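# Tuck chair under desk, park cart in yellow bay

## Task

Shove the office chair fully beneath the desk so that it finishes upright and level, resting on every wheel. Bring the utility cart into the yellow-taped bay so all four of its wheels sit inside the tape and none touches it. Keep the desk roughly where it started, with everything on it still there and nothing overhanging its edges. The robot must not topple or be left leaning, or the task fails. At the end, release whatever is held and back the robot away.

## Robot and tools

Robot: TidyBot++, a single-arm mobile robot. The base is 0.54 m long, 0.50 m wide and 0.38 m tall and rides on four driven casters. On top sits one seven-joint arm ending in a two-finger gripper. The shoulder is 0.12 m ahead of the base centre and 0.68 m up. Link lengths: upper arm 0.42 m, forearm 0.31 m, hand 0.31 m from wrist to the reported hand point. The arm starts folded, hand down, sticking out up to 0.08 m ahead of the base, elbow up to 1.15 m high. Cameras: base_camera (fixed on the base) and wrist_camera (on the hand, looking along it).

Frames: the base frame has its origin on the floor under the base centre, x ahead, y to the left, z up, in metres. The odometry frame is where the base frame was when the scene began; base_odometry reports x, y and heading (rad, left positive, -3.142 to 3.142) there, counting wheel rotation only, so slip appears as travel and drift of a few cm builds up. base_tilt gives lean in degrees, forward and right positive.

Tool move: one action per call. Keys:
- base: an object with any of translate_m (forward +, -2 to 2 m), strafe_m (left +, -2 to 2 m), rotate_rad (counter-clockwise from above +, -6.3 to 6.3 rad). These are offsets relative to the base's own axes at the moment the command starts, not positions to reach. Translate and strafe together make a single straight-line drive.
- joints: absolute angles by name. joint_1_rad (any angle; positive turns the arm clockwise from above, opposite to heading), joint_2_rad shoulder -2.249 to 2.249 (0 = upper arm vertical), joint_3_rad any angle, joint_4_rad elbow -2.579 to 2.579 (0 = straight; negative bends forward when joint_3_rad is 3.14), joint_5_rad any angle, joint_6_rad wrist -2.099 to 2.099, joint_7_rad any angle (at 1.57 with hand down, fingers open left/right), gripper_pos 0 (open, gap about 85 mm) to 1 (closed, squeezing 100 to 150 N). Unbounded joints take the short way round; turn in steps under half a turn.
- target: one list of seven numbers [x, y, z, qw, qx, qy, qz], an absolute hand pose in the base frame, matching the hand_pose line. Hand z points along the fingers; fingers close along hand y. Only gripper_pos may accompany it in joints.
- speeds: caps for this action only: translate_m and strafe_m 0.05 to 0.5 m/s (give one of them for a combined drive), rotate_rad 0.1 to 1.57 rad/s.
- cameras: list of base_camera, wrist_camera or all; [] for none.
- blocking: true/omitted waits until everything rests; false returns in about 0.5 s while motion continues.
A move with no action just reports state. Unknown keys make a call invalid; out-of-range values get it refused.

Other tools: wait(seconds 0 to 10, cameras); stop(cameras) brakes all running motions; zoom_image(camera, region [x0, y0, x1, y1] in pixels, at most 504 by 504) enlarges part of the latest image; finished_scene(scene) ends the current scene, given its number, and cannot be undone.

Result lines: base_status, joint_status, hand_status give done, moving, off_target (rested away from goal, may still push), stopped, not_followed (target withheld by a self-collision check; look for "joint command not followed", "pose unreachable", "cause:"), contact_stop or time_out (an unasked stop; later calls in that reply are skipped), torque_fault. hand_pose is the actual hand point; hand_target is where the commanded joints would put it. motor_effort is percent of maximum, with peak in brackets. on_its_own lists uncommanded behaviour. Motor temperatures: warnings appear at 60 °C, and at 75 °C the arm sags in a heat stop. ARM HIT flags a hard knock on the base or the arm itself. The pictures line orders the images.

Hand targets: most end within about 3 cm; fix by adding (wanted minus measured) to the previous target. Hold still by resending hand_target, not hand_pose. Low forward poses near the base go badly and may drive the arm into the base, which nothing prevents. A hand pointing down reaches at most about 0.94 m high, only near the base. Unreachable poses wander up to 10 s then time out. Loads make the arm sag; never command a loaded joint to its read angle.

Cautions: slow down before the base touches anything, including the chair or cart you intend to push; contact at full speed counts as a hit. A blocked base keeps shoving until it times out. If the arm snags something above about 0.6 m while the base moves, or pushes/pulls sideways when raised or stretched out, the robot can tip; retracting the arm or backing off rights it. The arm does not avoid obstacles and keeps pressing into them, which can trigger a 10 s torque fault (limits 104.5 N m for joints 1 to 4, 51.3 for 5 to 7). Avoid drops, releasing moving parts, slams, very hard pushes, and heavy grip force on things still resting on a surface. Random tugs may hit held parts. Finish with gripper open and the robot clear of chair, cart and desk.

Each tool is called after "Emit:" as a command line: name --argument value for each argument, lists and objects as JSON in quotes; but a table of rows of numbers goes row by row, as --pt "numbers of a row", without its own name.

## Session

Emit:
move

Scene clock: 0.00 s.
Motor temperatures (°C): [31 34 27 29 39 47 40]
base_odometry: x=+0.000 y=+0.000 heading=+0.000
base_tilt: forward=+0.4 right=-0.2
base_status: not commanded
joint_positions: joint_1_rad=-0.045 joint_2_rad=-0.358 joint_3_rad=+3.189 joint_4_rad=-2.513 joint_5_rad=+0.022 joint_6_rad=-0.921 joint_7_rad=+1.551 gripper_pos=+0.000
joint_status: not commanded
motor_effort: joint_1_rad=+0 joint_2_rad=-1 joint_3_rad=+0 joint_4_rad=+15 joint_5_rad=-1 joint_6_rad=+1 joint_7_rad=+0
hand_pose: x=+0.2547 y=-0.0026 z=+0.5920 quat_wxyz=(+0.001, +0.999, -0.003, +0.033) (m; base frame)
hand_target: x=+0.2546 y=-0.0026 z=+0.5919 quat_wxyz=(+0.001, +0.999, -0.003, +0.033) (m; base frame)
hand_status: not commanded
pictures: base_camera, wrist_camera
camera_calibration:
wrist_camera: T_world_to_cam=[[-0.00107719, -0.999987, -0.00500201, -0.000101024], [-0.999356, 0.00125593, -0.0358699, 0.328711], [0.0358757, 0.00496014, -0.999344, 0.719834], [0, 0, 0, 1]] pos_world=[0.302674, -0.00408434, 0.731152]

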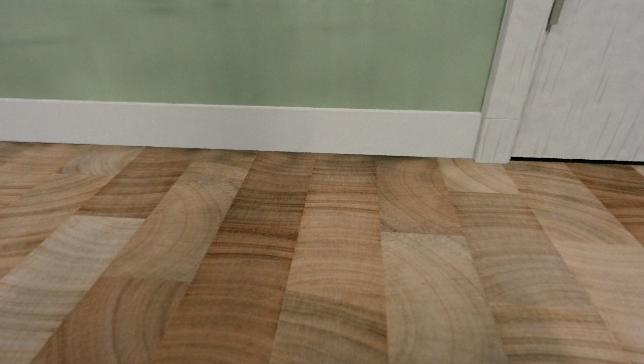

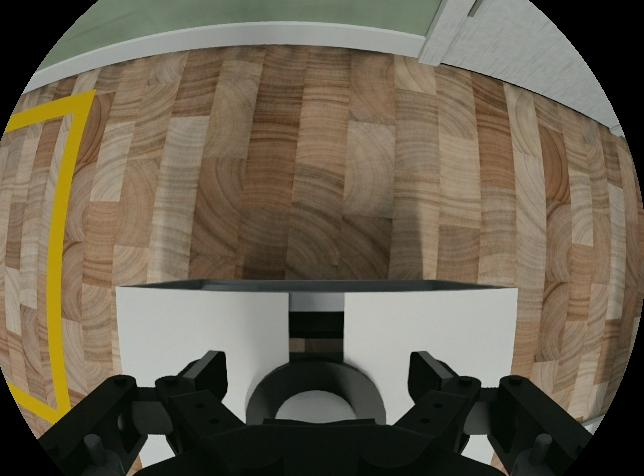

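Emit:
move --joints '{"joint_6_rad":0.15,"joint_2_rad":-0.35}' --base '{"rotate_rad":0.9}'

Emit:
move --base '{"rotate_rad":0.9}'

Emit:
move --base '{"rotate_rad":0.9}'

Emit:
move --base '{"rotate_rad":0.9}'

Emit:
move --base '{"rotate_rad":0.9}'

Scene clock: 1.97 s.
Motor temperatures (°C): [31 34 27 29 39 47 40]
move: done
base_odometry: x=+0.000 y=+0.000 heading=+0.900
base_tilt: forward=+0.4 right=-0.2
base_status: done
joint_positions: joint_1_rad=-0.045 joint_2_rad=-0.358 joint_3_rad=+3.189 joint_4_rad=-2.511 joint_5_rad=+0.022 joint_6_rad=+0.083 joint_7_rad=+1.551 gripper_pos=+0.000
joint_status: all done
motor_effort: joint_1_rad=+0(1) joint_2_rad=-5(6) joint_3_rad=+0(1) joint_4_rad=+19(20) joint_5_rad=-1(2) joint_6_rad=+8(8) joint_7_rad=+0(0)
hand_pose: x=+0.5080 y=+0.0011 z=+0.7542 quat_wxyz=(-0.008, +0.860, -0.002, +0.510) (m; base frame)
hand_target: x=+0.5173 y=+0.0013 z=+0.7683 quat_wxyz=(-0.008, +0.845, -0.002, +0.535) (m; base frame)
hand_status: not commanded
pictures: base_camera, wrist_camera
camera_calibration:
wrist_camera: T_world_to_cam=[[0.0115624, -0.999839, -0.0137115, 0.0047935], [-0.50438, 0.00600852, -0.863461, 0.960379], [0.863404, 0.0168995, -0.504229, 0.0789734], [0, 0, 0, 1]] pos_world=[0.416155, -0.00231234, 0.869137]

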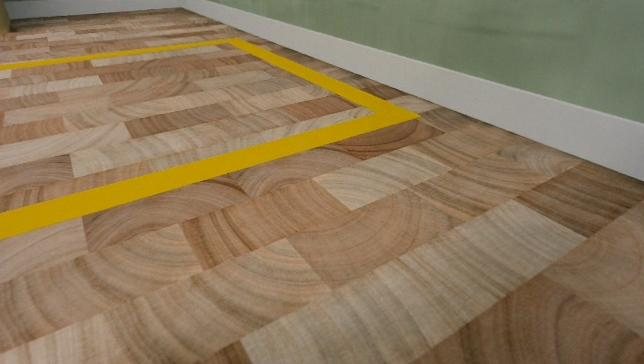

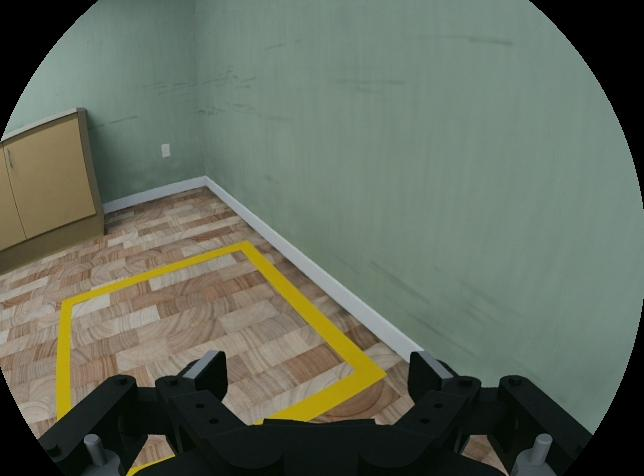

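Scene clock: 3.77 s.
Motor temperatures (°C): [31 34 27 29 39 47 40]
move: done
base_odometry: x=+0.000 y=+0.000 heading=+1.799
base_tilt: forward=+0.4 right=-0.2
base_status: done
joint_positions: joint_1_rad=-0.045 joint_2_rad=-0.358 joint_3_rad=+3.189 joint_4_rad=-2.511 joint_5_rad=+0.022 joint_6_rad=+0.084 joint_7_rad=+1.551 gripper_pos=+0.000
joint_status: not commanded
motor_effort: joint_1_rad=+0(1) joint_2_rad=-6(6) joint_3_rad=+0(1) joint_4_rad=+20(20) joint_5_rad=-1(2) joint_6_rad=+8(8) joint_7_rad=+0(0)
hand_pose: x=+0.5081 y=+0.0011 z=+0.7543 quat_wxyz=(-0.008, +0.860, -0.002, +0.511) (m; base frame)
hand_target: x=+0.5173 y=+0.0013 z=+0.7683 quat_wxyz=(-0.008, +0.845, -0.002, +0.535) (m; base frame)
hand_status: not commanded
pictures: base_camera, wrist_camera
camera_calibration:
wrist_camera: T_world_to_cam=[[0.0116915, -0.999838, -0.0137127, 0.00477784], [-0.50375, 0.0059568, -0.863829, 0.960564], [0.86377, 0.0170072, -0.503598, 0.0783173], [0, 0, 0, 1]] pos_world=[0.41618, -0.00227679, 0.869269]

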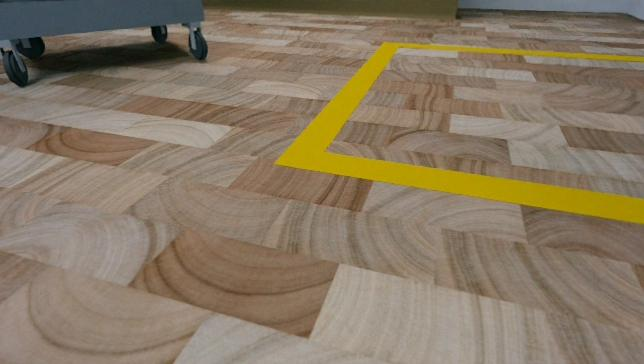

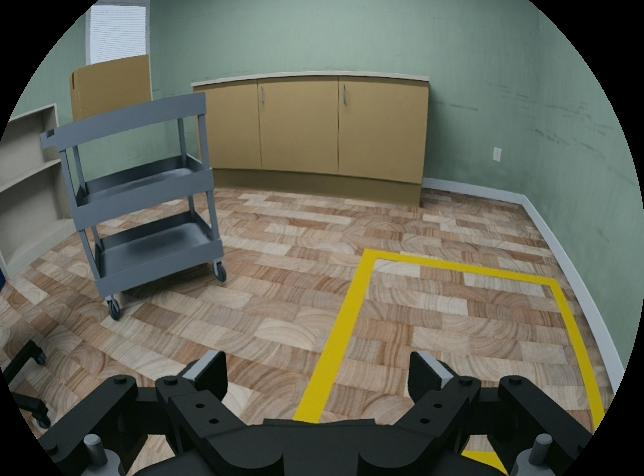

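Scene clock: 5.57 s.
Motor temperatures (°C): [31 34 26 29 39 47 40]
move: done
base_odometry: x=+0.000 y=+0.000 heading=+2.699
base_tilt: forward=+0.4 right=-0.2
base_status: done
joint_positions: joint_1_rad=-0.045 joint_2_rad=-0.358 joint_3_rad=+3.189 joint_4_rad=-2.511 joint_5_rad=+0.022 joint_6_rad=+0.084 joint_7_rad=+1.551 gripper_pos=+0.000
joint_status: not commanded
motor_effort: joint_1_rad=+0(1) joint_2_rad=-6(6) joint_3_rad=+0(2) joint_4_rad=+19(20) joint_5_rad=-1(2) joint_6_rad=+8(8) joint_7_rad=+0(0)
hand_pose: x=+0.5081 y=+0.0012 z=+0.7544 quat_wxyz=(-0.008, +0.860, -0.002, +0.511) (m; base frame)
hand_target: x=+0.5173 y=+0.0013 z=+0.7683 quat_wxyz=(-0.008, +0.845, -0.002, +0.535) (m; base frame)
hand_status: not commanded
pictures: base_camera, wrist_camera
camera_calibration:
wrist_camera: T_world_to_cam=[[0.0117845, -0.999837, -0.0137132, 0.00476665], [-0.503487, 0.00591557, -0.863982, 0.960641], [0.863922, 0.017086, -0.503335, 0.078044], [0, 0, 0, 1]] pos_world=[0.41619, -0.00225033, 0.869324]

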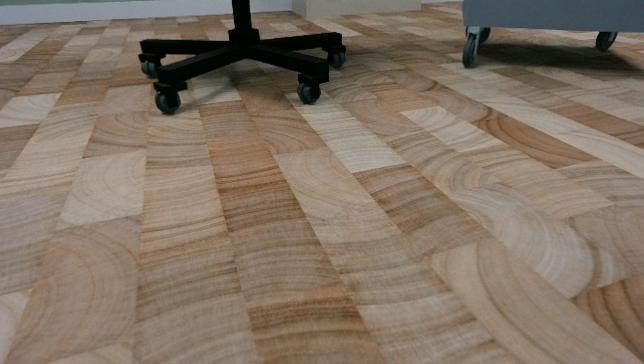

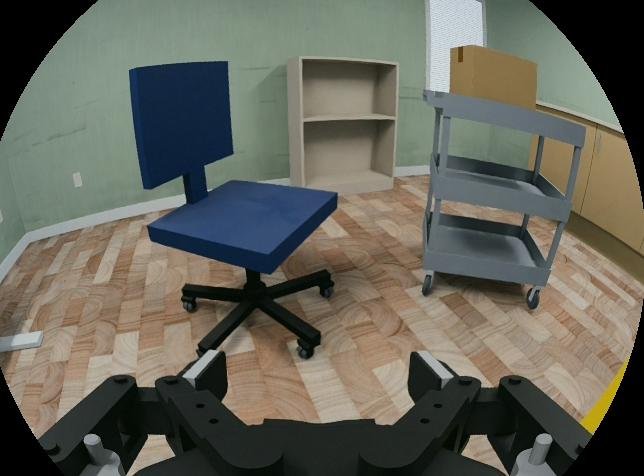

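Scene clock: 7.37 s.
Motor temperatures (°C): [31 34 26 29 39 47 40]
move: done
base_odometry: x=+0.000 y=+0.000 heading=-2.685
base_tilt: forward=+0.4 right=-0.2
base_status: done
joint_positions: joint_1_rad=-0.045 joint_2_rad=-0.358 joint_3_rad=+3.189 joint_4_rad=-2.511 joint_5_rad=+0.022 joint_6_rad=+0.084 joint_7_rad=+1.551 gripper_pos=+0.000
joint_status: not commanded
motor_effort: joint_1_rad=+0(1) joint_2_rad=-6(6) joint_3_rad=+0(1) joint_4_rad=+19(20) joint_5_rad=-1(2) joint_6_rad=+8(8) joint_7_rad=+0(0)
hand_pose: x=+0.5082 y=+0.0012 z=+0.7545 quat_wxyz=(-0.008, +0.860, -0.002, +0.511) (m; base frame)
hand_target: x=+0.5173 y=+0.0013 z=+0.7683 quat_wxyz=(-0.008, +0.845, -0.002, +0.535) (m; base frame)
hand_status: not commanded
pictures: base_camera, wrist_camera
camera_calibration:
wrist_camera: T_world_to_cam=[[0.0118765, -0.999835, -0.0137136, 0.0047556], [-0.503277, 0.00587375, -0.864105, 0.960702], [0.864043, 0.0171643, -0.503125, 0.0778254], [0, 0, 0, 1]] pos_world=[0.416199, -0.00222392, 0.869369]

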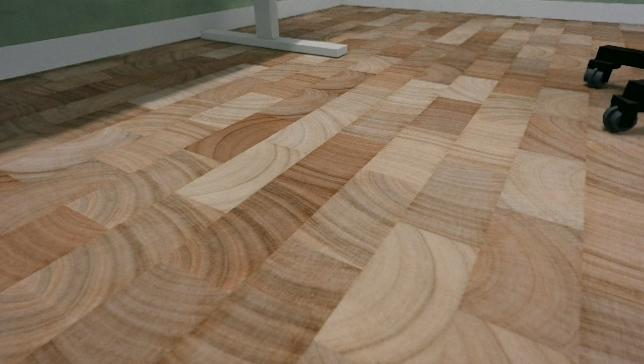

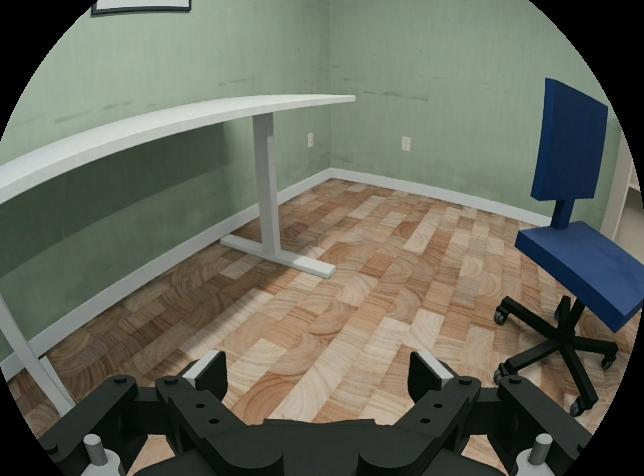

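Scene clock: 9.17 s.
Motor temperatures (°C): [31 34 26 29 39 47 40]
move: done
base_odometry: x=+0.000 y=+0.000 heading=-1.785
base_tilt: forward=+0.4 right=-0.2
base_status: done
joint_positions: joint_1_rad=-0.045 joint_2_rad=-0.358 joint_3_rad=+3.189 joint_4_rad=-2.511 joint_5_rad=+0.022 joint_6_rad=+0.085 joint_7_rad=+1.551 gripper_pos=+0.000
joint_status: not commanded
motor_effort: joint_1_rad=+1(1) joint_2_rad=-6(6) joint_3_rad=+1(1) joint_4_rad=+19(20) joint_5_rad=-1(2) joint_6_rad=+8(8) joint_7_rad=+0(0)
hand_pose: x=+0.5082 y=+0.0012 z=+0.7545 quat_wxyz=(-0.008, +0.860, -0.002, +0.511) (m; base frame)
hand_target: x=+0.5173 y=+0.0013 z=+0.7683 quat_wxyz=(-0.008, +0.845, -0.002, +0.535) (m; base frame)
hand_status: not commanded
pictures: base_camera, wrist_camera
camera_calibration:
wrist_camera: T_world_to_cam=[[0.0119666, -0.999834, -0.0137138, 0.00474483], [-0.503173, 0.00583067, -0.864166, 0.960733], [0.864103, 0.0172415, -0.50302, 0.0777161], [0, 0, 0, 1]] pos_world=[0.416203, -0.00219761, 0.869391]

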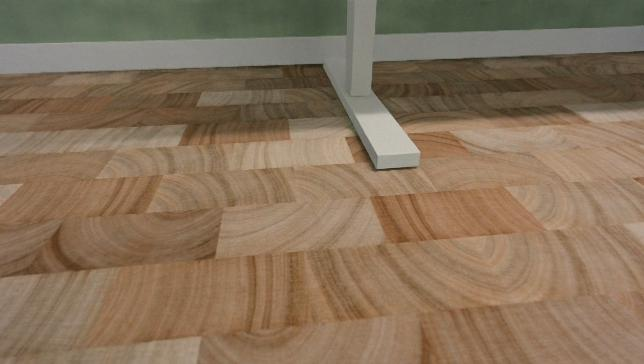

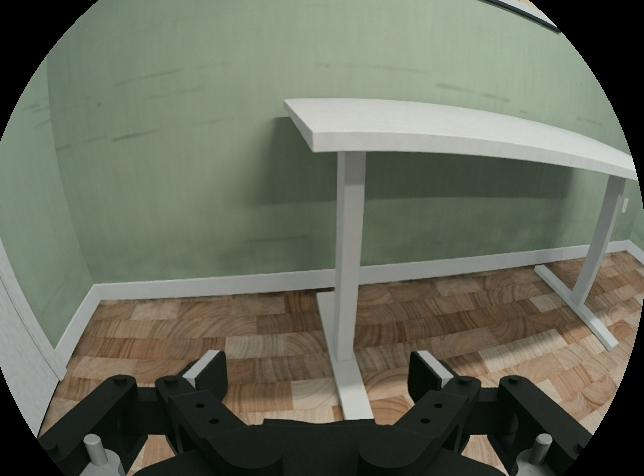

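Emit:
move --base '{"rotate_rad":-1.356,"translate_m":0.322,"strafe_m":0.07}'

Emit:
move --base '{"translate_m":1.9}'

Emit:
move --base '{"translate_m":0.4,"rotate_rad":-2.6}'

Scene clock: 12.13 s.
Motor temperatures (°C): [31 34 26 29 39 47 40]
move: done
base_odometry: x=+0.000 y=-0.330 heading=-3.142
base_tilt: forward=+0.4 right=-0.2
base_status: done
joint_positions: joint_1_rad=-0.045 joint_2_rad=-0.357 joint_3_rad=+3.189 joint_4_rad=-2.511 joint_5_rad=+0.022 joint_6_rad=+0.086 joint_7_rad=+1.551 gripper_pos=+0.000
joint_status: not commanded
motor_effort: joint_1_rad=+0(1) joint_2_rad=-5(7) joint_3_rad=+0(1) joint_4_rad=+19(21) joint_5_rad=-1(2) joint_6_rad=+8(9) joint_7_rad=+0(0)
hand_pose: x=+0.5085 y=+0.0012 z=+0.7546 quat_wxyz=(-0.008, +0.859, -0.002, +0.511) (m; base frame)
hand_target: x=+0.5173 y=+0.0013 z=+0.7683 quat_wxyz=(-0.008, +0.845, -0.002, +0.535) (m; base frame)
hand_status: not commanded
pictures: base_camera, wrist_camera
camera_calibration:
wrist_camera: T_world_to_cam=[[0.0119752, -0.999835, -0.0136873, 0.00472384], [-0.502804, 0.0058108, -0.864381, 0.96085], [0.864318, 0.0172332, -0.502651, 0.0771202], [0, 0, 0, 1]] pos_world=[0.416406, -0.00218927, 0.86937]

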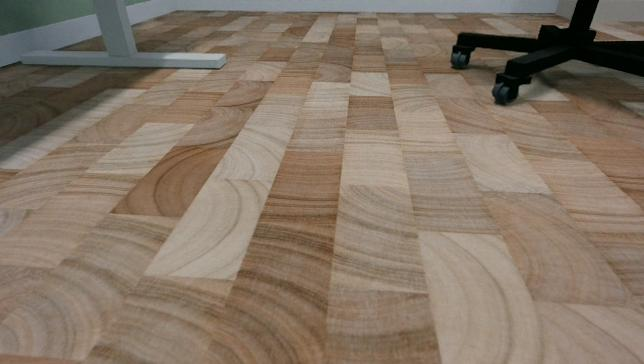

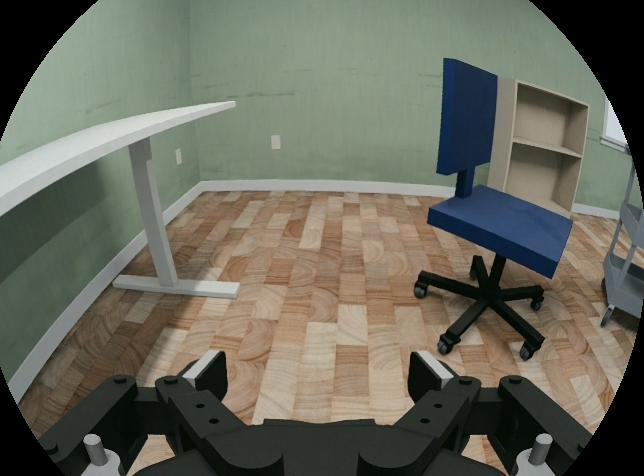

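Scene clock: 17.30 s.
Motor temperatures (°C): [31 34 26 29 39 47 40]
move: done
base_odometry: x=-1.900 y=-0.330 heading=+3.141
base_tilt: forward=+0.4 right=-0.2
base_status: done
joint_positions: joint_1_rad=-0.045 joint_2_rad=-0.356 joint_3_rad=+3.189 joint_4_rad=-2.511 joint_5_rad=+0.022 joint_6_rad=+0.087 joint_7_rad=+1.551 gripper_pos=+0.000
joint_status: not commanded
motor_effort: joint_1_rad=+0(1) joint_2_rad=-6(8) joint_3_rad=+0(1) joint_4_rad=+20(20) joint_5_rad=-1(2) joint_6_rad=+8(9) joint_7_rad=+0(1)
hand_pose: x=+0.5087 y=+0.0012 z=+0.7542 quat_wxyz=(-0.008, +0.860, -0.002, +0.511) (m; base frame)
hand_target: x=+0.5173 y=+0.0013 z=+0.7683 quat_wxyz=(-0.008, +0.845, -0.002, +0.535) (m; base frame)
hand_status: not commanded
pictures: base_camera, wrist_camera
camera_calibration:
wrist_camera: T_world_to_cam=[[0.0119671, -0.999835, -0.0136356, 0.00468829], [-0.503437, 0.00575758, -0.864013, 0.960683], [0.863949, 0.0172044, -0.503285, 0.077384], [0, 0, 0, 1]] pos_world=[0.416732, -0.00217504, 0.869053]

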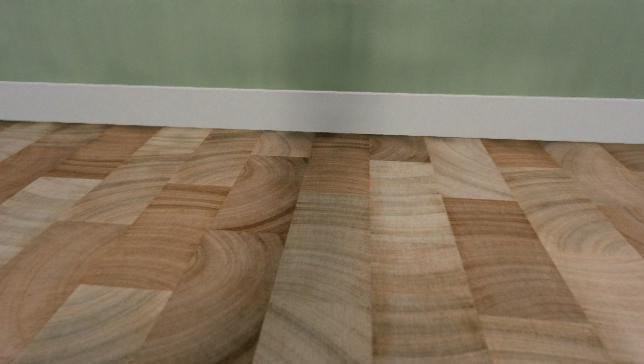

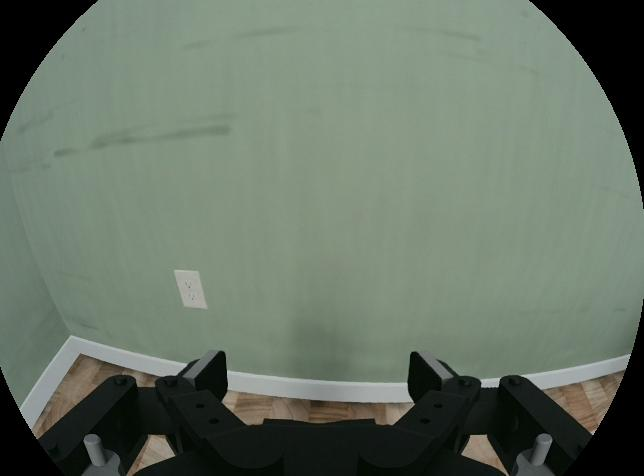

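Scene clock: 20.60 s.
Motor temperatures (°C): [31 34 26 29 39 47 40]
move: done
base_odometry: x=-2.300 y=-0.330 heading=+0.542
base_tilt: forward=+0.4 right=-0.2
base_status: done
joint_positions: joint_1_rad=-0.045 joint_2_rad=-0.355 joint_3_rad=+3.189 joint_4_rad=-2.511 joint_5_rad=+0.022 joint_6_rad=+0.087 joint_7_rad=+1.551 gripper_pos=+0.000
joint_status: not commanded
motor_effort: joint_1_rad=+0(1) joint_2_rad=-6(7) joint_3_rad=+0(2) joint_4_rad=+19(20) joint_5_rad=-2(2) joint_6_rad=+8(8) joint_7_rad=+0(1)
hand_pose: x=+0.5088 y=+0.0011 z=+0.7542 quat_wxyz=(-0.008, +0.860, -0.002, +0.511) (m; base frame)
hand_target: x=+0.5173 y=+0.0013 z=+0.7683 quat_wxyz=(-0.008, +0.845, -0.002, +0.535) (m; base frame)
hand_status: not commanded
pictures: base_camera, wrist_camera
camera_calibration:
wrist_camera: T_world_to_cam=[[0.0117043, -0.999839, -0.0136282, 0.00471408], [-0.503376, 0.00588471, -0.864048, 0.960703], [0.863988, 0.0169732, -0.503225, 0.0772624], [0, 0, 0, 1]] pos_world=[0.416786, -0.00225154, 0.869038]

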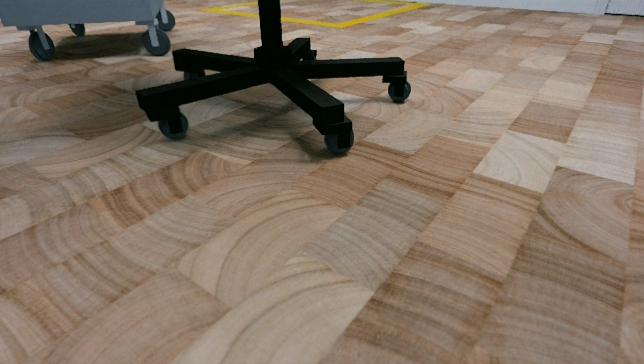

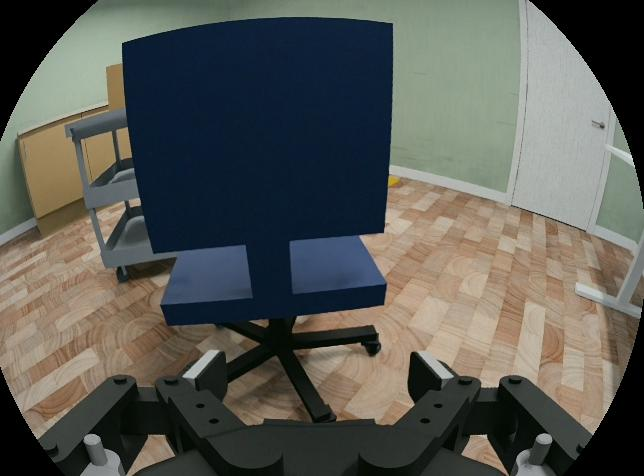

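Emit:
move --base '{"translate_m":0.25,"strafe_m":-0.55,"rotate_rad":0.178}'

Emit:
move --joints '{"joint_1_rad":0,"joint_2_rad":0.3,"joint_3_rad":3.14,"joint_4_rad":-0.78,"joint_5_rad":0,"joint_6_rad":-2.06,"joint_7_rad":0,"gripper_pos":0}'

Scene clock: 24.03 s.
Motor temperatures (°C): [31 34 26 29 39 47 40]
move: done
base_odometry: x=-1.803 y=-0.672 heading=+0.720
base_tilt: forward=+0.4 right=-0.2
base_status: done
joint_positions: joint_1_rad=-0.045 joint_2_rad=-0.355 joint_3_rad=+3.189 joint_4_rad=-2.511 joint_5_rad=+0.022 joint_6_rad=+0.087 joint_7_rad=+1.551 gripper_pos=+0.000
joint_status: not commanded
motor_effort: joint_1_rad=+0(2) joint_2_rad=-6(12) joint_3_rad=+0(4) joint_4_rad=+19(20) joint_5_rad=+0(2) joint_6_rad=+8(9) joint_7_rad=+0(0)
hand_pose: x=+0.5089 y=+0.0011 z=+0.7540 quat_wxyz=(-0.008, +0.860, -0.002, +0.511) (m; base frame)
hand_target: x=+0.5173 y=+0.0013 z=+0.7683 quat_wxyz=(-0.008, +0.845, -0.002, +0.535) (m; base frame)
hand_status: not commanded
pictures: base_camera, wrist_camera
camera_calibration:
wrist_camera: T_world_to_cam=[[0.0115122, -0.99984, -0.0136971, 0.00478339], [-0.503619, 0.00603621, -0.863905, 0.960642], [0.863849, 0.0168436, -0.503469, 0.0773364], [0, 0, 0, 1]] pos_world=[0.416935, -0.00231864, 0.868905]

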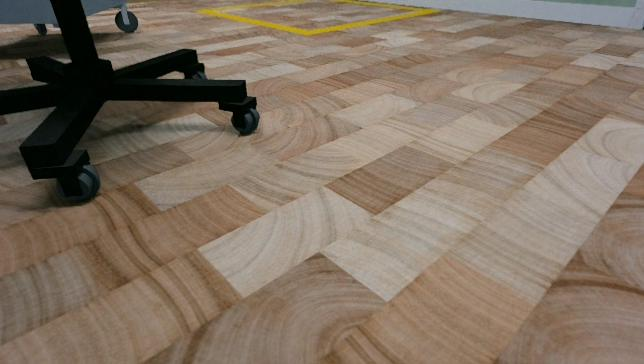

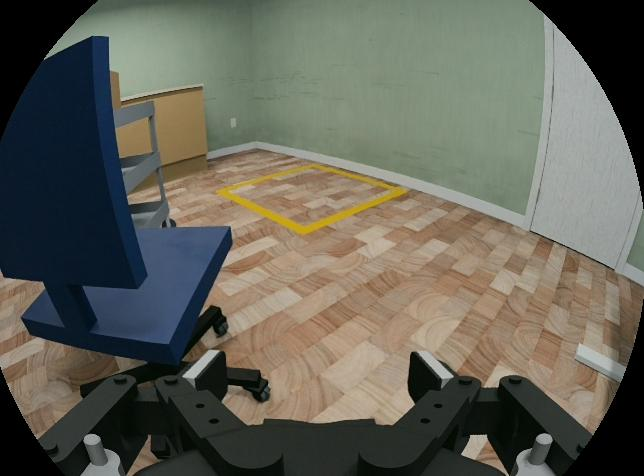

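Scene clock: 27.47 s.
Motor temperatures (°C): [31 34 26 29 39 47 40]
move: done
base_odometry: x=-1.803 y=-0.672 heading=+0.720
base_tilt: forward=+0.4 right=-0.2
base_status: not commanded
joint_positions: joint_1_rad=-0.014 joint_2_rad=+0.277 joint_3_rad=+3.163 joint_4_rad=-0.794 joint_5_rad=+0.022 joint_6_rad=-1.998 joint_7_rad=+0.053 gripper_pos=+0.000
joint_status: all done
motor_effort: joint_1_rad=+0(1) joint_2_rad=-26(26) joint_3_rad=+0(1) joint_4_rad=+16(22) joint_5_rad=+0(2) joint_6_rad=+1(9) joint_7_rad=+0(1)
hand_pose: x=+0.5328 y=-0.0064 z=+0.9266 quat_wxyz=(-0.015, +0.719, -0.694, +0.035) (m; base frame)
hand_target: x=+0.5211 y=+0.0019 z=+0.9207 quat_wxyz=(-0.001, +0.708, -0.707, +0.000) (m; base frame)
hand_status: not commanded
pictures: base_camera, wrist_camera
camera_calibration:
wrist_camera: T_world_to_cam=[[-0.996146, -0.0425054, -0.0767256, 0.600788], [-0.0426056, 0.999092, -0.000331312, 0.0823774], [0.07667, 0.0029389, -0.997052, 1.02035], [0, 0, 0, 1]] pos_world=[0.523752, -0.0597646, 1.06347]

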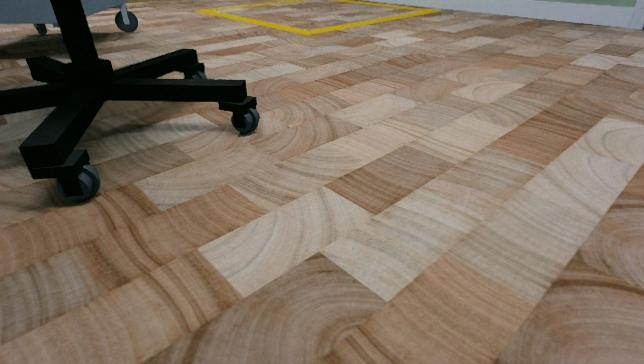

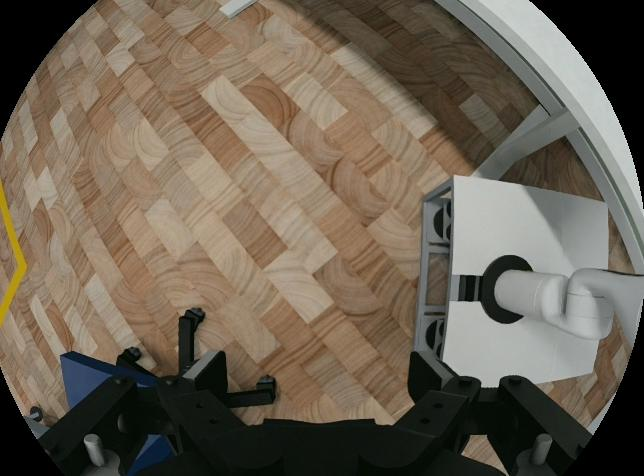

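Emit:
move --base '{"translate_m":0.25,"strafe_m":0.1}'

Scene clock: 29.43 s.
Motor temperatures (°C): [31 34 26 29 39 47 40]
move: done
base_odometry: x=-1.681 y=-0.431 heading=+0.719
base_tilt: forward=+0.4 right=-0.2
base_status: done
joint_positions: joint_1_rad=-0.008 joint_2_rad=+0.298 joint_3_rad=+3.159 joint_4_rad=-0.792 joint_5_rad=+0.022 joint_6_rad=-2.005 joint_7_rad=+0.052 gripper_pos=+0.000
joint_status: not commanded
motor_effort: joint_1_rad=+0(2) joint_2_rad=-26(30) joint_3_rad=+0(1) joint_4_rad=+16(16) joint_5_rad=-1(2) joint_6_rad=+1(2) joint_7_rad=+0(0)
hand_pose: x=+0.5357 y=-0.0073 z=+0.9187 quat_wxyz=(-0.007, +0.718, -0.695, +0.026) (m; base frame)
hand_target: x=+0.5211 y=+0.0019 z=+0.9207 quat_wxyz=(-0.001, +0.708, -0.707, +0.000) (m; base frame)
hand_status: not commanded
pictures: base_camera, wrist_camera
camera_calibration:
wrist_camera: T_world_to_cam=[[-0.997894, -0.0392292, -0.0516668, 0.581023], [-0.0393661, 0.999224, 0.00163472, 0.0798942], [0.0515625, 0.00366519, -0.998663, 1.02718], [0, 0, 0, 1]] pos_world=[0.52998, -0.0608039, 1.0557]

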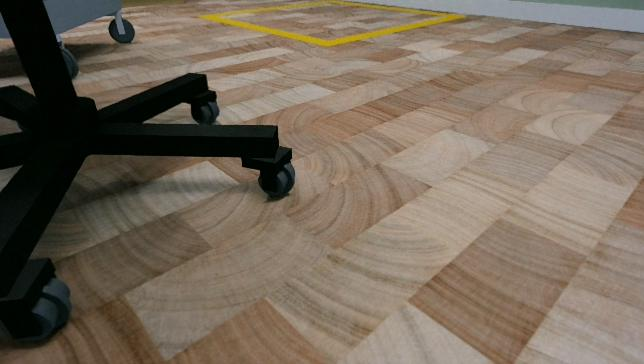

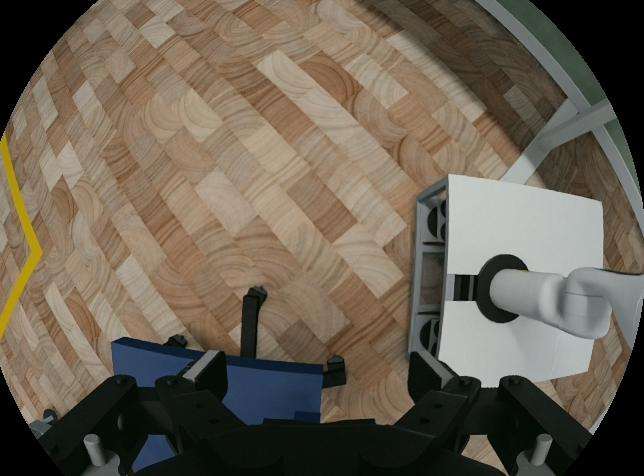

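Emit:
move --base '{"strafe_m":0.07}' --speeds '{"strafe_m":0.1}'

Emit:
zoom_image --camera "wrist_camera" --region '[70, 230, 500, 476]'

Scene clock: 30.87 s.
Motor temperatures (°C): [31 34 26 29 39 47 40]
move: done
base_odometry: x=-1.727 y=-0.379 heading=+0.719
base_tilt: forward=+0.4 right=-0.2
base_status: done
joint_positions: joint_1_rad=-0.003 joint_2_rad=+0.298 joint_3_rad=+3.155 joint_4_rad=-0.792 joint_5_rad=+0.022 joint_6_rad=-2.005 joint_7_rad=+0.052 gripper_pos=+0.000
joint_status: not commanded
motor_effort: joint_1_rad=+0(3) joint_2_rad=-26(27) joint_3_rad=+0(2) joint_4_rad=+16(16) joint_5_rad=+0(1) joint_6_rad=+0(1) joint_7_rad=+0(0)
hand_pose: x=+0.5357 y=-0.0083 z=+0.9187 quat_wxyz=(-0.007, +0.718, -0.696, +0.025) (m; base frame)
hand_target: x=+0.5211 y=+0.0019 z=+0.9207 quat_wxyz=(-0.001, +0.708, -0.707, +0.000) (m; base frame)
hand_status: not commanded
pictures: base_camera, wrist_camera
camera_calibration:
wrist_camera: T_world_to_cam=[[-0.997956, -0.0375367, -0.0517097, 0.581014], [-0.0377366, 0.999284, 0.00289514, 0.0788133], [0.051564, 0.00484057, -0.998658, 1.0272], [0, 0, 0, 1]] pos_world=[0.529834, -0.0619198, 1.05563]

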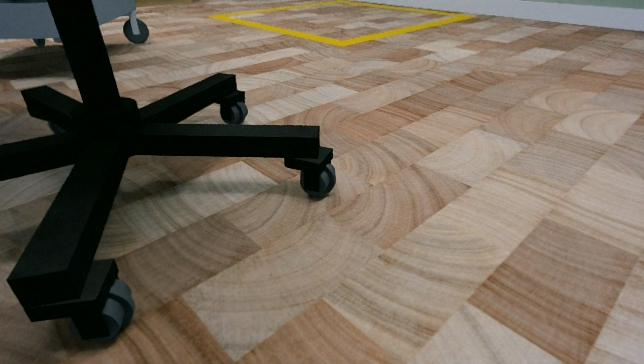

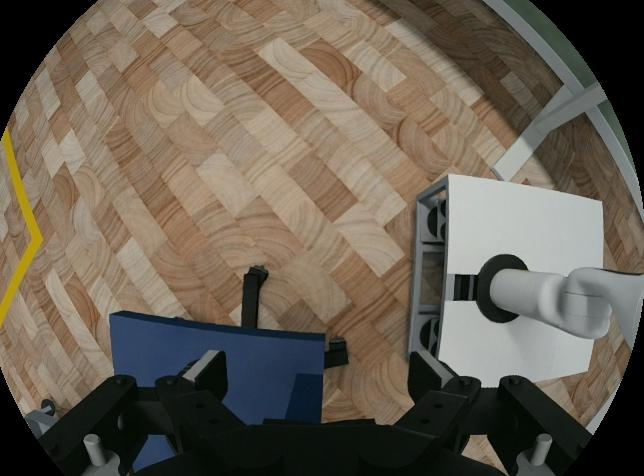

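Scaled by 1.172.

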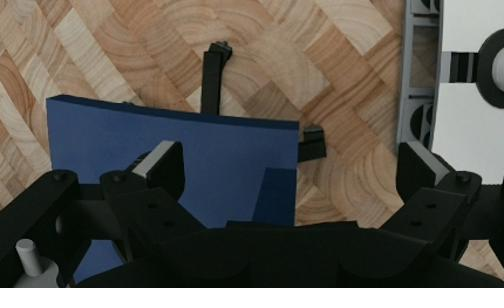

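Emit:
move --base '{"strafe_m":0.07}' --speeds '{"strafe_m":0.06}' --cameras '["wrist_camera"]'

Emit:
zoom_image --camera "wrist_camera" --region '[150, 300, 480, 476]'

Scene clock: 32.67 s.
Motor temperatures (°C): [31 34 26 29 39 47 40]
move: done
base_odometry: x=-1.773 y=-0.326 heading=+0.719
base_tilt: forward=+0.4 right=-0.2
base_status: done
joint_positions: joint_1_rad=-0.002 joint_2_rad=+0.298 joint_3_rad=+3.154 joint_4_rad=-0.792 joint_5_rad=+0.022 joint_6_rad=-2.005 joint_7_rad=+0.051 gripper_pos=+0.000
joint_status: not commanded
motor_effort: joint_1_rad=+0(3) joint_2_rad=-26(28) joint_3_rad=+0(2) joint_4_rad=+16(16) joint_5_rad=-1(2) joint_6_rad=+1(1) joint_7_rad=+0(0)
hand_pose: x=+0.5357 y=-0.0085 z=+0.9187 quat_wxyz=(-0.007, +0.718, -0.696, +0.025) (m; base frame)
hand_target: x=+0.5211 y=+0.0019 z=+0.9207 quat_wxyz=(-0.001, +0.708, -0.707, +0.000) (m; base frame)
hand_status: not commanded
pictures: wrist_camera
camera_calibration:
wrist_camera: T_world_to_cam=[[-0.997967, -0.0371858, -0.0517504, 0.581046], [-0.0373998, 0.999295, 0.00317213, 0.0785587], [0.051596, 0.00510114, -0.998655, 1.02719], [0, 0, 0, 1]] pos_world=[0.529804, -0.0621365, 1.05563]

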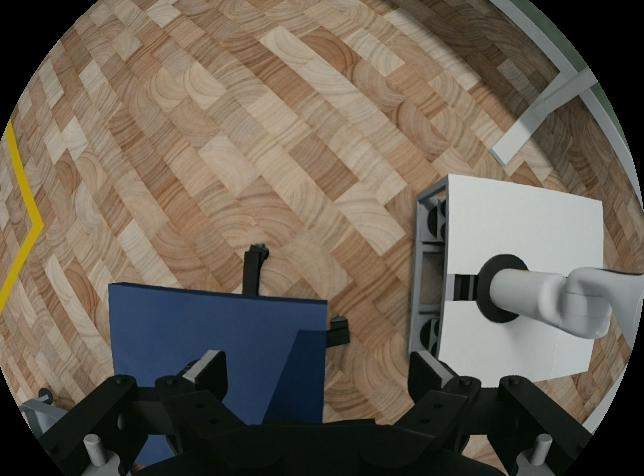

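Scaled by 1.527.

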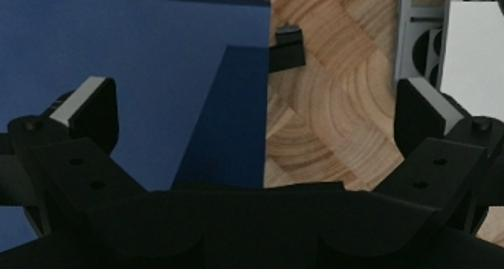

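Emit:
move --base '{"strafe_m":0.1}' --speeds '{"strafe_m":0.06}' --cameras '["wrist_camera"]'

Emit:
zoom_image --camera "wrist_camera" --region '[150, 300, 480, 476]'

Scene clock: 34.90 s.
Motor temperatures (°C): [31 34 26 29 39 47 40]
move: done
base_odometry: x=-1.839 y=-0.250 heading=+0.719
base_tilt: forward=+0.4 right=-0.2
base_status: done
joint_positions: joint_1_rad=+0.001 joint_2_rad=+0.298 joint_3_rad=+3.151 joint_4_rad=-0.792 joint_5_rad=+0.023 joint_6_rad=-2.010 joint_7_rad=+0.048 gripper_pos=+0.000
joint_status: not commanded
motor_effort: joint_1_rad=+0(5) joint_2_rad=-26(28) joint_3_rad=+0(5) joint_4_rad=+16(16) joint_5_rad=+0(7) joint_6_rad=+0(2) joint_7_rad=+0(1)
hand_pose: x=+0.5342 y=-0.0087 z=+0.9187 quat_wxyz=(-0.006, +0.717, -0.697, +0.023) (m; base frame)
hand_target: x=+0.5211 y=+0.0019 z=+0.9207 quat_wxyz=(-0.001, +0.708, -0.707, +0.000) (m; base frame)
hand_status: not commanded
pictures: wrist_camera
camera_calibration:
wrist_camera: T_world_to_cam=[[-0.998307, -0.0336397, -0.0474519, 0.575869], [-0.0338785, 0.999417, 0.00423676, 0.0759085], [0.0472817, 0.00583719, -0.998865, 1.02974], [0, 0, 0, 1]] pos_world=[0.528778, -0.062503, 1.05557]

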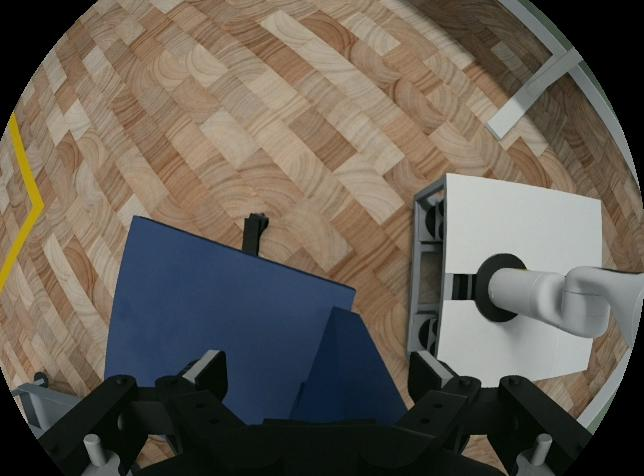

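Scaled by 1.527.

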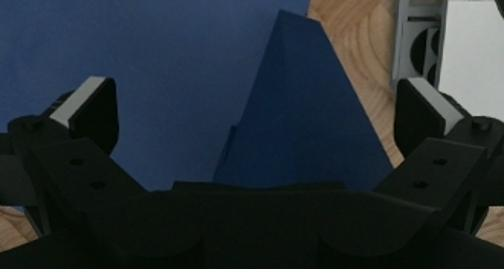

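Emit:
move --base '{"strafe_m":-0.15}' --speeds '{"strafe_m":0.15}' --cameras '[]'

Emit:
move --base '{"translate_m":-0.066,"strafe_m":0.16,"rotate_rad":-0.31}' --speeds '{"strafe_m":0.1}'

Scene clock: 36.93 s.
Motor temperatures (°C): [31 34 26 29 39 47 40]
move: done
base_odometry: x=-1.740 y=-0.363 heading=+0.719
base_tilt: forward=+0.4 right=-0.2
base_status: done
joint_positions: joint_1_rad=+0.002 joint_2_rad=+0.298 joint_3_rad=+3.150 joint_4_rad=-0.792 joint_5_rad=+0.023 joint_6_rad=-2.010 joint_7_rad=+0.048 gripper_pos=+0.000
joint_status: not commanded
motor_effort: joint_1_rad=+0(3) joint_2_rad=-26(28) joint_3_rad=+0(2) joint_4_rad=+16(16) joint_5_rad=-1(2) joint_6_rad=+1(1) joint_7_rad=+0(1)
hand_pose: x=+0.5342 y=-0.0086 z=+0.9187 quat_wxyz=(-0.006, +0.717, -0.697, +0.023) (m; base frame)
hand_target: x=+0.5211 y=+0.0019 z=+0.9207 quat_wxyz=(-0.001, +0.708, -0.707, +0.000) (m; base frame)
hand_status: not commanded
pictures: none
No camera images: "cameras" was empty.

Scene clock: 39.23 s.
Motor temperatures (°C): [31 34 26 29 39 47 40]
move: done
base_odometry: x=-1.895 y=-0.286 heading=+0.408
base_tilt: forward=+0.4 right=-0.2
base_status: done
joint_positions: joint_1_rad=+0.003 joint_2_rad=+0.297 joint_3_rad=+3.150 joint_4_rad=-0.792 joint_5_rad=+0.023 joint_6_rad=-2.010 joint_7_rad=+0.048 gripper_pos=+0.000
joint_status: not commanded
motor_effort: joint_1_rad=+0(5) joint_2_rad=-26(30) joint_3_rad=+0(2) joint_4_rad=+15(17) joint_5_rad=+0(2) joint_6_rad=+1(1) joint_7_rad=+0(0)
hand_pose: x=+0.5340 y=-0.0093 z=+0.9190 quat_wxyz=(-0.007, +0.716, -0.697, +0.024) (m; base frame)
hand_target: x=+0.5211 y=+0.0019 z=+0.9207 quat_wxyz=(-0.001, +0.708, -0.707, +0.000) (m; base frame)
hand_status: not commanded
pictures: base_camera, wrist_camera
camera_calibration:
wrist_camera: T_world_to_cam=[[-0.998303, -0.032518, -0.0483122, 0.576457], [-0.0327748, 0.999452, 0.00453339, 0.0755741], [0.0481383, 0.00610912, -0.998822, 1.02962], [0, 0, 0, 1]] pos_world=[0.528392, -0.0630776, 1.05592]

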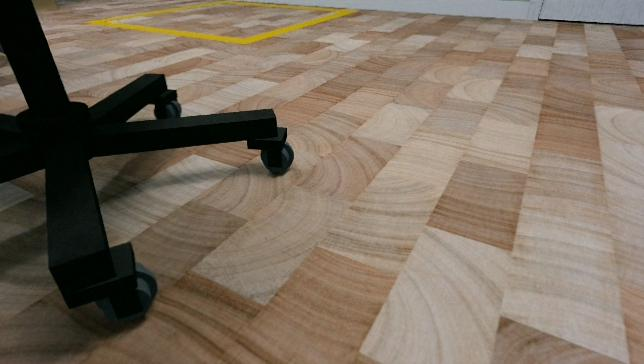

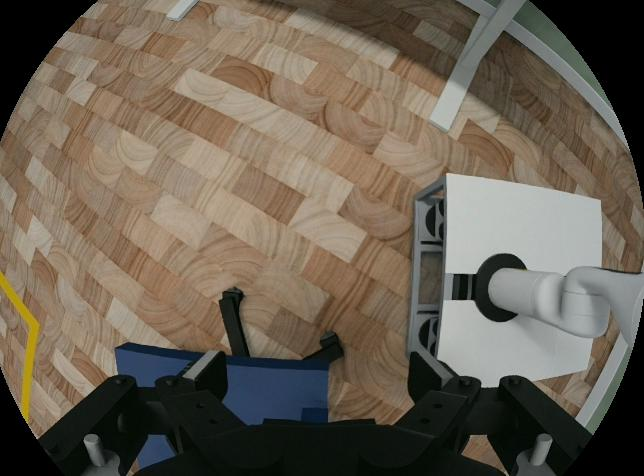

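Emit:
move --base '{"translate_m":0.038}' --speeds '{"translate_m":0.1}' --cameras '[]'

Emit:
move --base '{"strafe_m":0.26}' --speeds '{"strafe_m":0.08}'

Scene clock: 40.50 s.
Motor temperatures (°C): [31 34 26 29 39 47 40]
move: done
base_odometry: x=-1.860 y=-0.271 heading=+0.409
base_tilt: forward=+0.4 right=-0.2
base_status: done
joint_positions: joint_1_rad=+0.003 joint_2_rad=+0.296 joint_3_rad=+3.150 joint_4_rad=-0.791 joint_5_rad=+0.023 joint_6_rad=-2.010 joint_7_rad=+0.048 gripper_pos=+0.000
joint_status: not commanded
motor_effort: joint_1_rad=+0(1) joint_2_rad=-26(29) joint_3_rad=+0(1) joint_4_rad=+16(16) joint_5_rad=-1(2) joint_6_rad=+1(2) joint_7_rad=+0(0)
hand_pose: x=+0.5338 y=-0.0092 z=+0.9193 quat_wxyz=(-0.007, +0.716, -0.697, +0.024) (m; base frame)
hand_target: x=+0.5211 y=+0.0019 z=+0.9207 quat_wxyz=(-0.001, +0.708, -0.707, +0.000) (m; base frame)
hand_status: not commanded
pictures: none
No camera images: "cameras" was empty.

Scene clock: 44.27 s.
Motor temperatures (°C): [31 34 26 29 39 47 40]
move: done
base_odometry: x=-1.964 y=-0.032 heading=+0.409
base_tilt: forward=+0.4 right=-0.2
base_status: done
joint_positions: joint_1_rad=-0.002 joint_2_rad=+0.296 joint_3_rad=+3.148 joint_4_rad=-0.791 joint_5_rad=+0.024 joint_6_rad=-2.021 joint_7_rad=+0.046 gripper_pos=+0.000
joint_status: not commanded
motor_effort: joint_1_rad=+0(7) joint_2_rad=-26(28) joint_3_rad=+0(5) joint_4_rad=+15(16) joint_5_rad=-1(7) joint_6_rad=+0(3) joint_7_rad=+0(2)
hand_pose: x=+0.5303 y=-0.0068 z=+0.9193 quat_wxyz=(-0.003, +0.718, -0.696, +0.020) (m; base frame)
hand_target: x=+0.5211 y=+0.0019 z=+0.9207 quat_wxyz=(-0.001, +0.708, -0.707, +0.000) (m; base frame)
hand_status: not commanded
pictures: base_camera, wrist_camera
camera_calibration:
wrist_camera: T_world_to_cam=[[-0.998619, -0.0363521, -0.0379178, 0.563395], [-0.0365535, 0.999321, 0.00463276, 0.0748996], [0.0377236, 0.00601239, -0.99927, 1.03604], [0, 0, 0, 1]] pos_world=[0.526272, -0.0605973, 1.0563]

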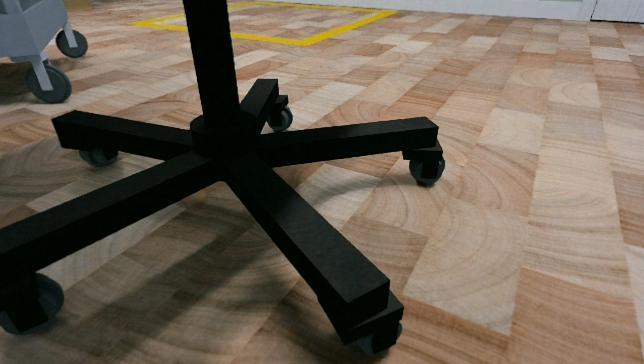

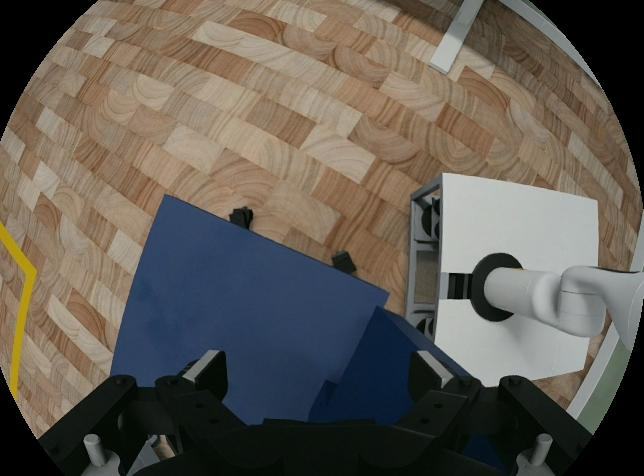

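Emit:
move --base '{"translate_m":-0.2,"strafe_m":0.0}' --speeds '{"translate_m":0.2}' --cameras '[]'

Emit:
move --base '{"translate_m":0.61,"strafe_m":1.425,"rotate_rad":-0.409}' --joints '{"joint_1_rad":0,"joint_2_rad":-0.3,"joint_4_rad":-2.5,"joint_6_rad":0.15,"joint_7_rad":1.57,"joint_3_rad":3.14,"joint_5_rad":0}'

Scene clock: 49.33 s.
Motor temperatures (°C): [31 34 26 29 39 47 40]
move: done
base_odometry: x=-2.147 y=-0.112 heading=+0.409
base_tilt: forward=+0.4 right=-0.2
base_status: done
joint_positions: joint_1_rad=-0.002 joint_2_rad=+0.293 joint_3_rad=+3.148 joint_4_rad=-0.791 joint_5_rad=+0.024 joint_6_rad=-2.021 joint_7_rad=+0.046 gripper_pos=+0.000
joint_status: not commanded
motor_effort: joint_1_rad=+0(1) joint_2_rad=-26(30) joint_3_rad=+0(0) joint_4_rad=+15(16) joint_5_rad=-1(1) joint_6_rad=+0(1) joint_7_rad=+0(0)
hand_pose: x=+0.5297 y=-0.0068 z=+0.9205 quat_wxyz=(-0.004, +0.718, -0.696, +0.021) (m; base frame)
hand_target: x=+0.5211 y=+0.0019 z=+0.9207 quat_wxyz=(-0.001, +0.708, -0.707, +0.000) (m; base frame)
hand_status: not commanded
pictures: none
No camera images: "cameras" was empty.

Scene clock: 53.80 s.
Motor temperatures (°C): [31 34 26 29 39 47 40]
move: done
base_odometry: x=-2.154 y=+1.438 heading=-0.001
base_tilt: forward=+0.4 right=-0.2
base_status: done
joint_positions: joint_1_rad=+0.001 joint_2_rad=-0.288 joint_3_rad=+3.148 joint_4_rad=-2.483 joint_5_rad=+0.027 joint_6_rad=+0.082 joint_7_rad=+1.518 gripper_pos=+0.000
joint_status: all done
motor_effort: joint_1_rad=+0(19) joint_2_rad=-8(27) joint_3_rad=+0(18) joint_4_rad=+19(21) joint_5_rad=-1(16) joint_6_rad=+8(9) joint_7_rad=+0(3)
hand_pose: x=+0.5215 y=-0.0009 z=+0.7412 quat_wxyz=(-0.006, +0.870, -0.014, +0.492) (m; base frame)
hand_target: x=+0.5250 y=+0.0020 z=+0.7552 quat_wxyz=(+0.000, +0.855, +0.000, +0.519) (m; base frame)
hand_status: not commanded
pictures: base_camera, wrist_camera
camera_calibration:
wrist_camera: T_world_to_cam=[[-0.0102752, -0.999673, -0.0234082, 0.0210546], [-0.540178, 0.0252489, -0.841172, 0.958127], [0.841488, 0.00400139, -0.54026, 0.0989452], [0, 0, 0, 1]] pos_world=[0.434514, -0.00353989, 0.859899]

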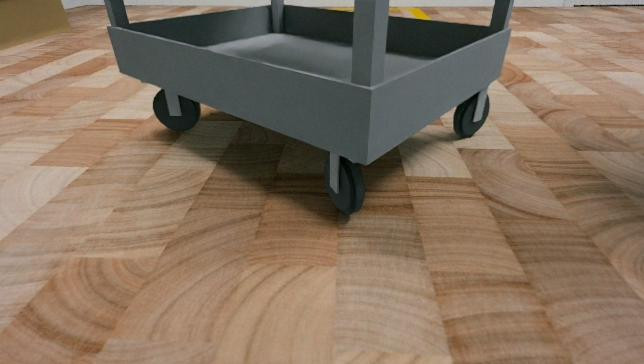

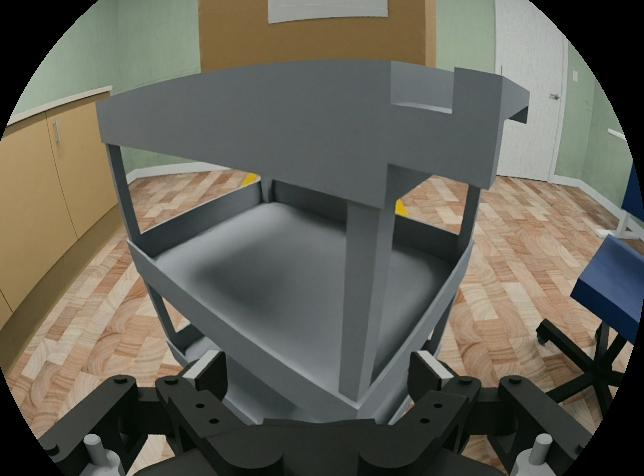

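Emit:
move --base '{"translate_m":0.3,"strafe_m":0.02}' --speeds '{"translate_m":0.2}' --joints '{"joint_1_rad":3.14,"joint_2_rad":-0.05,"joint_4_rad":-2.5,"joint_6_rad":-0.4}' --cameras '[]'

Emit:
move --base '{"translate_m":0.45}' --speeds '{"translate_m":0.08}'

Scene clock: 57.97 s.
Motor temperatures (°C): [31 34 26 29 39 47 40]
move: done
base_odometry: x=-1.854 y=+1.458 heading=-0.001
base_tilt: forward=+0.4 right=-0.2
base_status: done
joint_positions: joint_1_rad=+3.127 joint_2_rad=-0.070 joint_3_rad=+3.132 joint_4_rad=-2.497 joint_5_rad=+0.027 joint_6_rad=-0.342 joint_7_rad=+1.524 gripper_pos=+0.000
joint_status: all done
motor_effort: joint_1_rad=+0(10) joint_2_rad=-10(11) joint_3_rad=+0(11) joint_4_rad=+13(28) joint_5_rad=-1(3) joint_6_rad=+3(14) joint_7_rad=+0(1)
hand_pose: x=-0.1708 y=-0.0054 z=+0.5741 quat_wxyz=(+0.185, +0.000, -0.983, -0.001) (m; base frame)
hand_target: x=-0.1499 y=-0.0022 z=+0.5618 quat_wxyz=(+0.145, +0.001, -0.989, +0.000) (m; base frame)
hand_status: not commanded
pictures: none
No camera images: "cameras" was empty.

Scene clock: 64.10 s.
Motor temperatures (°C): [31 34 26 29 39 47 40]
move: done
base_odometry: x=-1.404 y=+1.457 heading=-0.002
base_tilt: forward=+0.4 right=-0.2
base_status: done
joint_positions: joint_1_rad=+3.129 joint_2_rad=-0.063 joint_3_rad=+3.132 joint_4_rad=-2.497 joint_5_rad=+0.027 joint_6_rad=-0.348 joint_7_rad=+1.524 gripper_pos=+0.000
joint_status: not commanded
motor_effort: joint_1_rad=+0(1) joint_2_rad=-10(12) joint_3_rad=+0(1) joint_4_rad=+14(15) joint_5_rad=-1(2) joint_6_rad=+3(4) joint_7_rad=+0(0)
hand_pose: x=-0.1681 y=-0.0049 z=+0.5714 quat_wxyz=(+0.179, +0.000, -0.984, -0.001) (m; base frame)
hand_target: x=-0.1499 y=-0.0022 z=+0.5618 quat_wxyz=(+0.145, +0.001, -0.989, +0.000) (m; base frame)
hand_status: not commanded
pictures: base_camera, wrist_camera
camera_calibration:
wrist_camera: T_world_to_cam=[[-0.0059656, 0.999979, -0.00241901, 0.00452258], [0.945954, 0.00485888, -0.324266, 0.397303], [-0.324247, -0.00422271, -0.945963, 0.623336], [0, 0, 0, 1]] pos_world=[-0.173688, -0.00382076, 0.718495]

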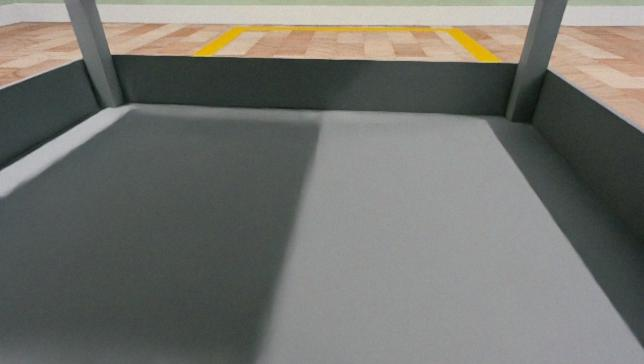

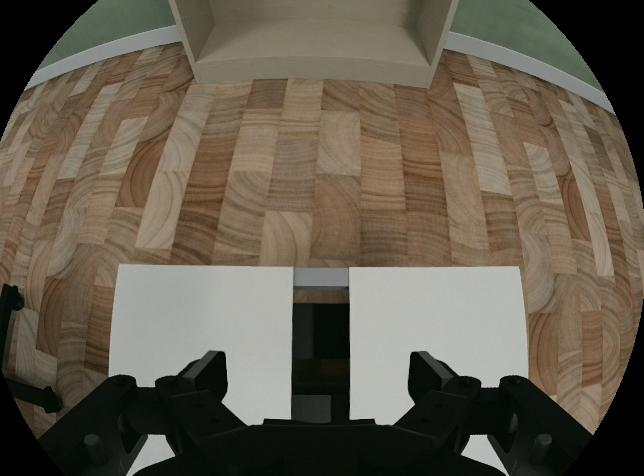

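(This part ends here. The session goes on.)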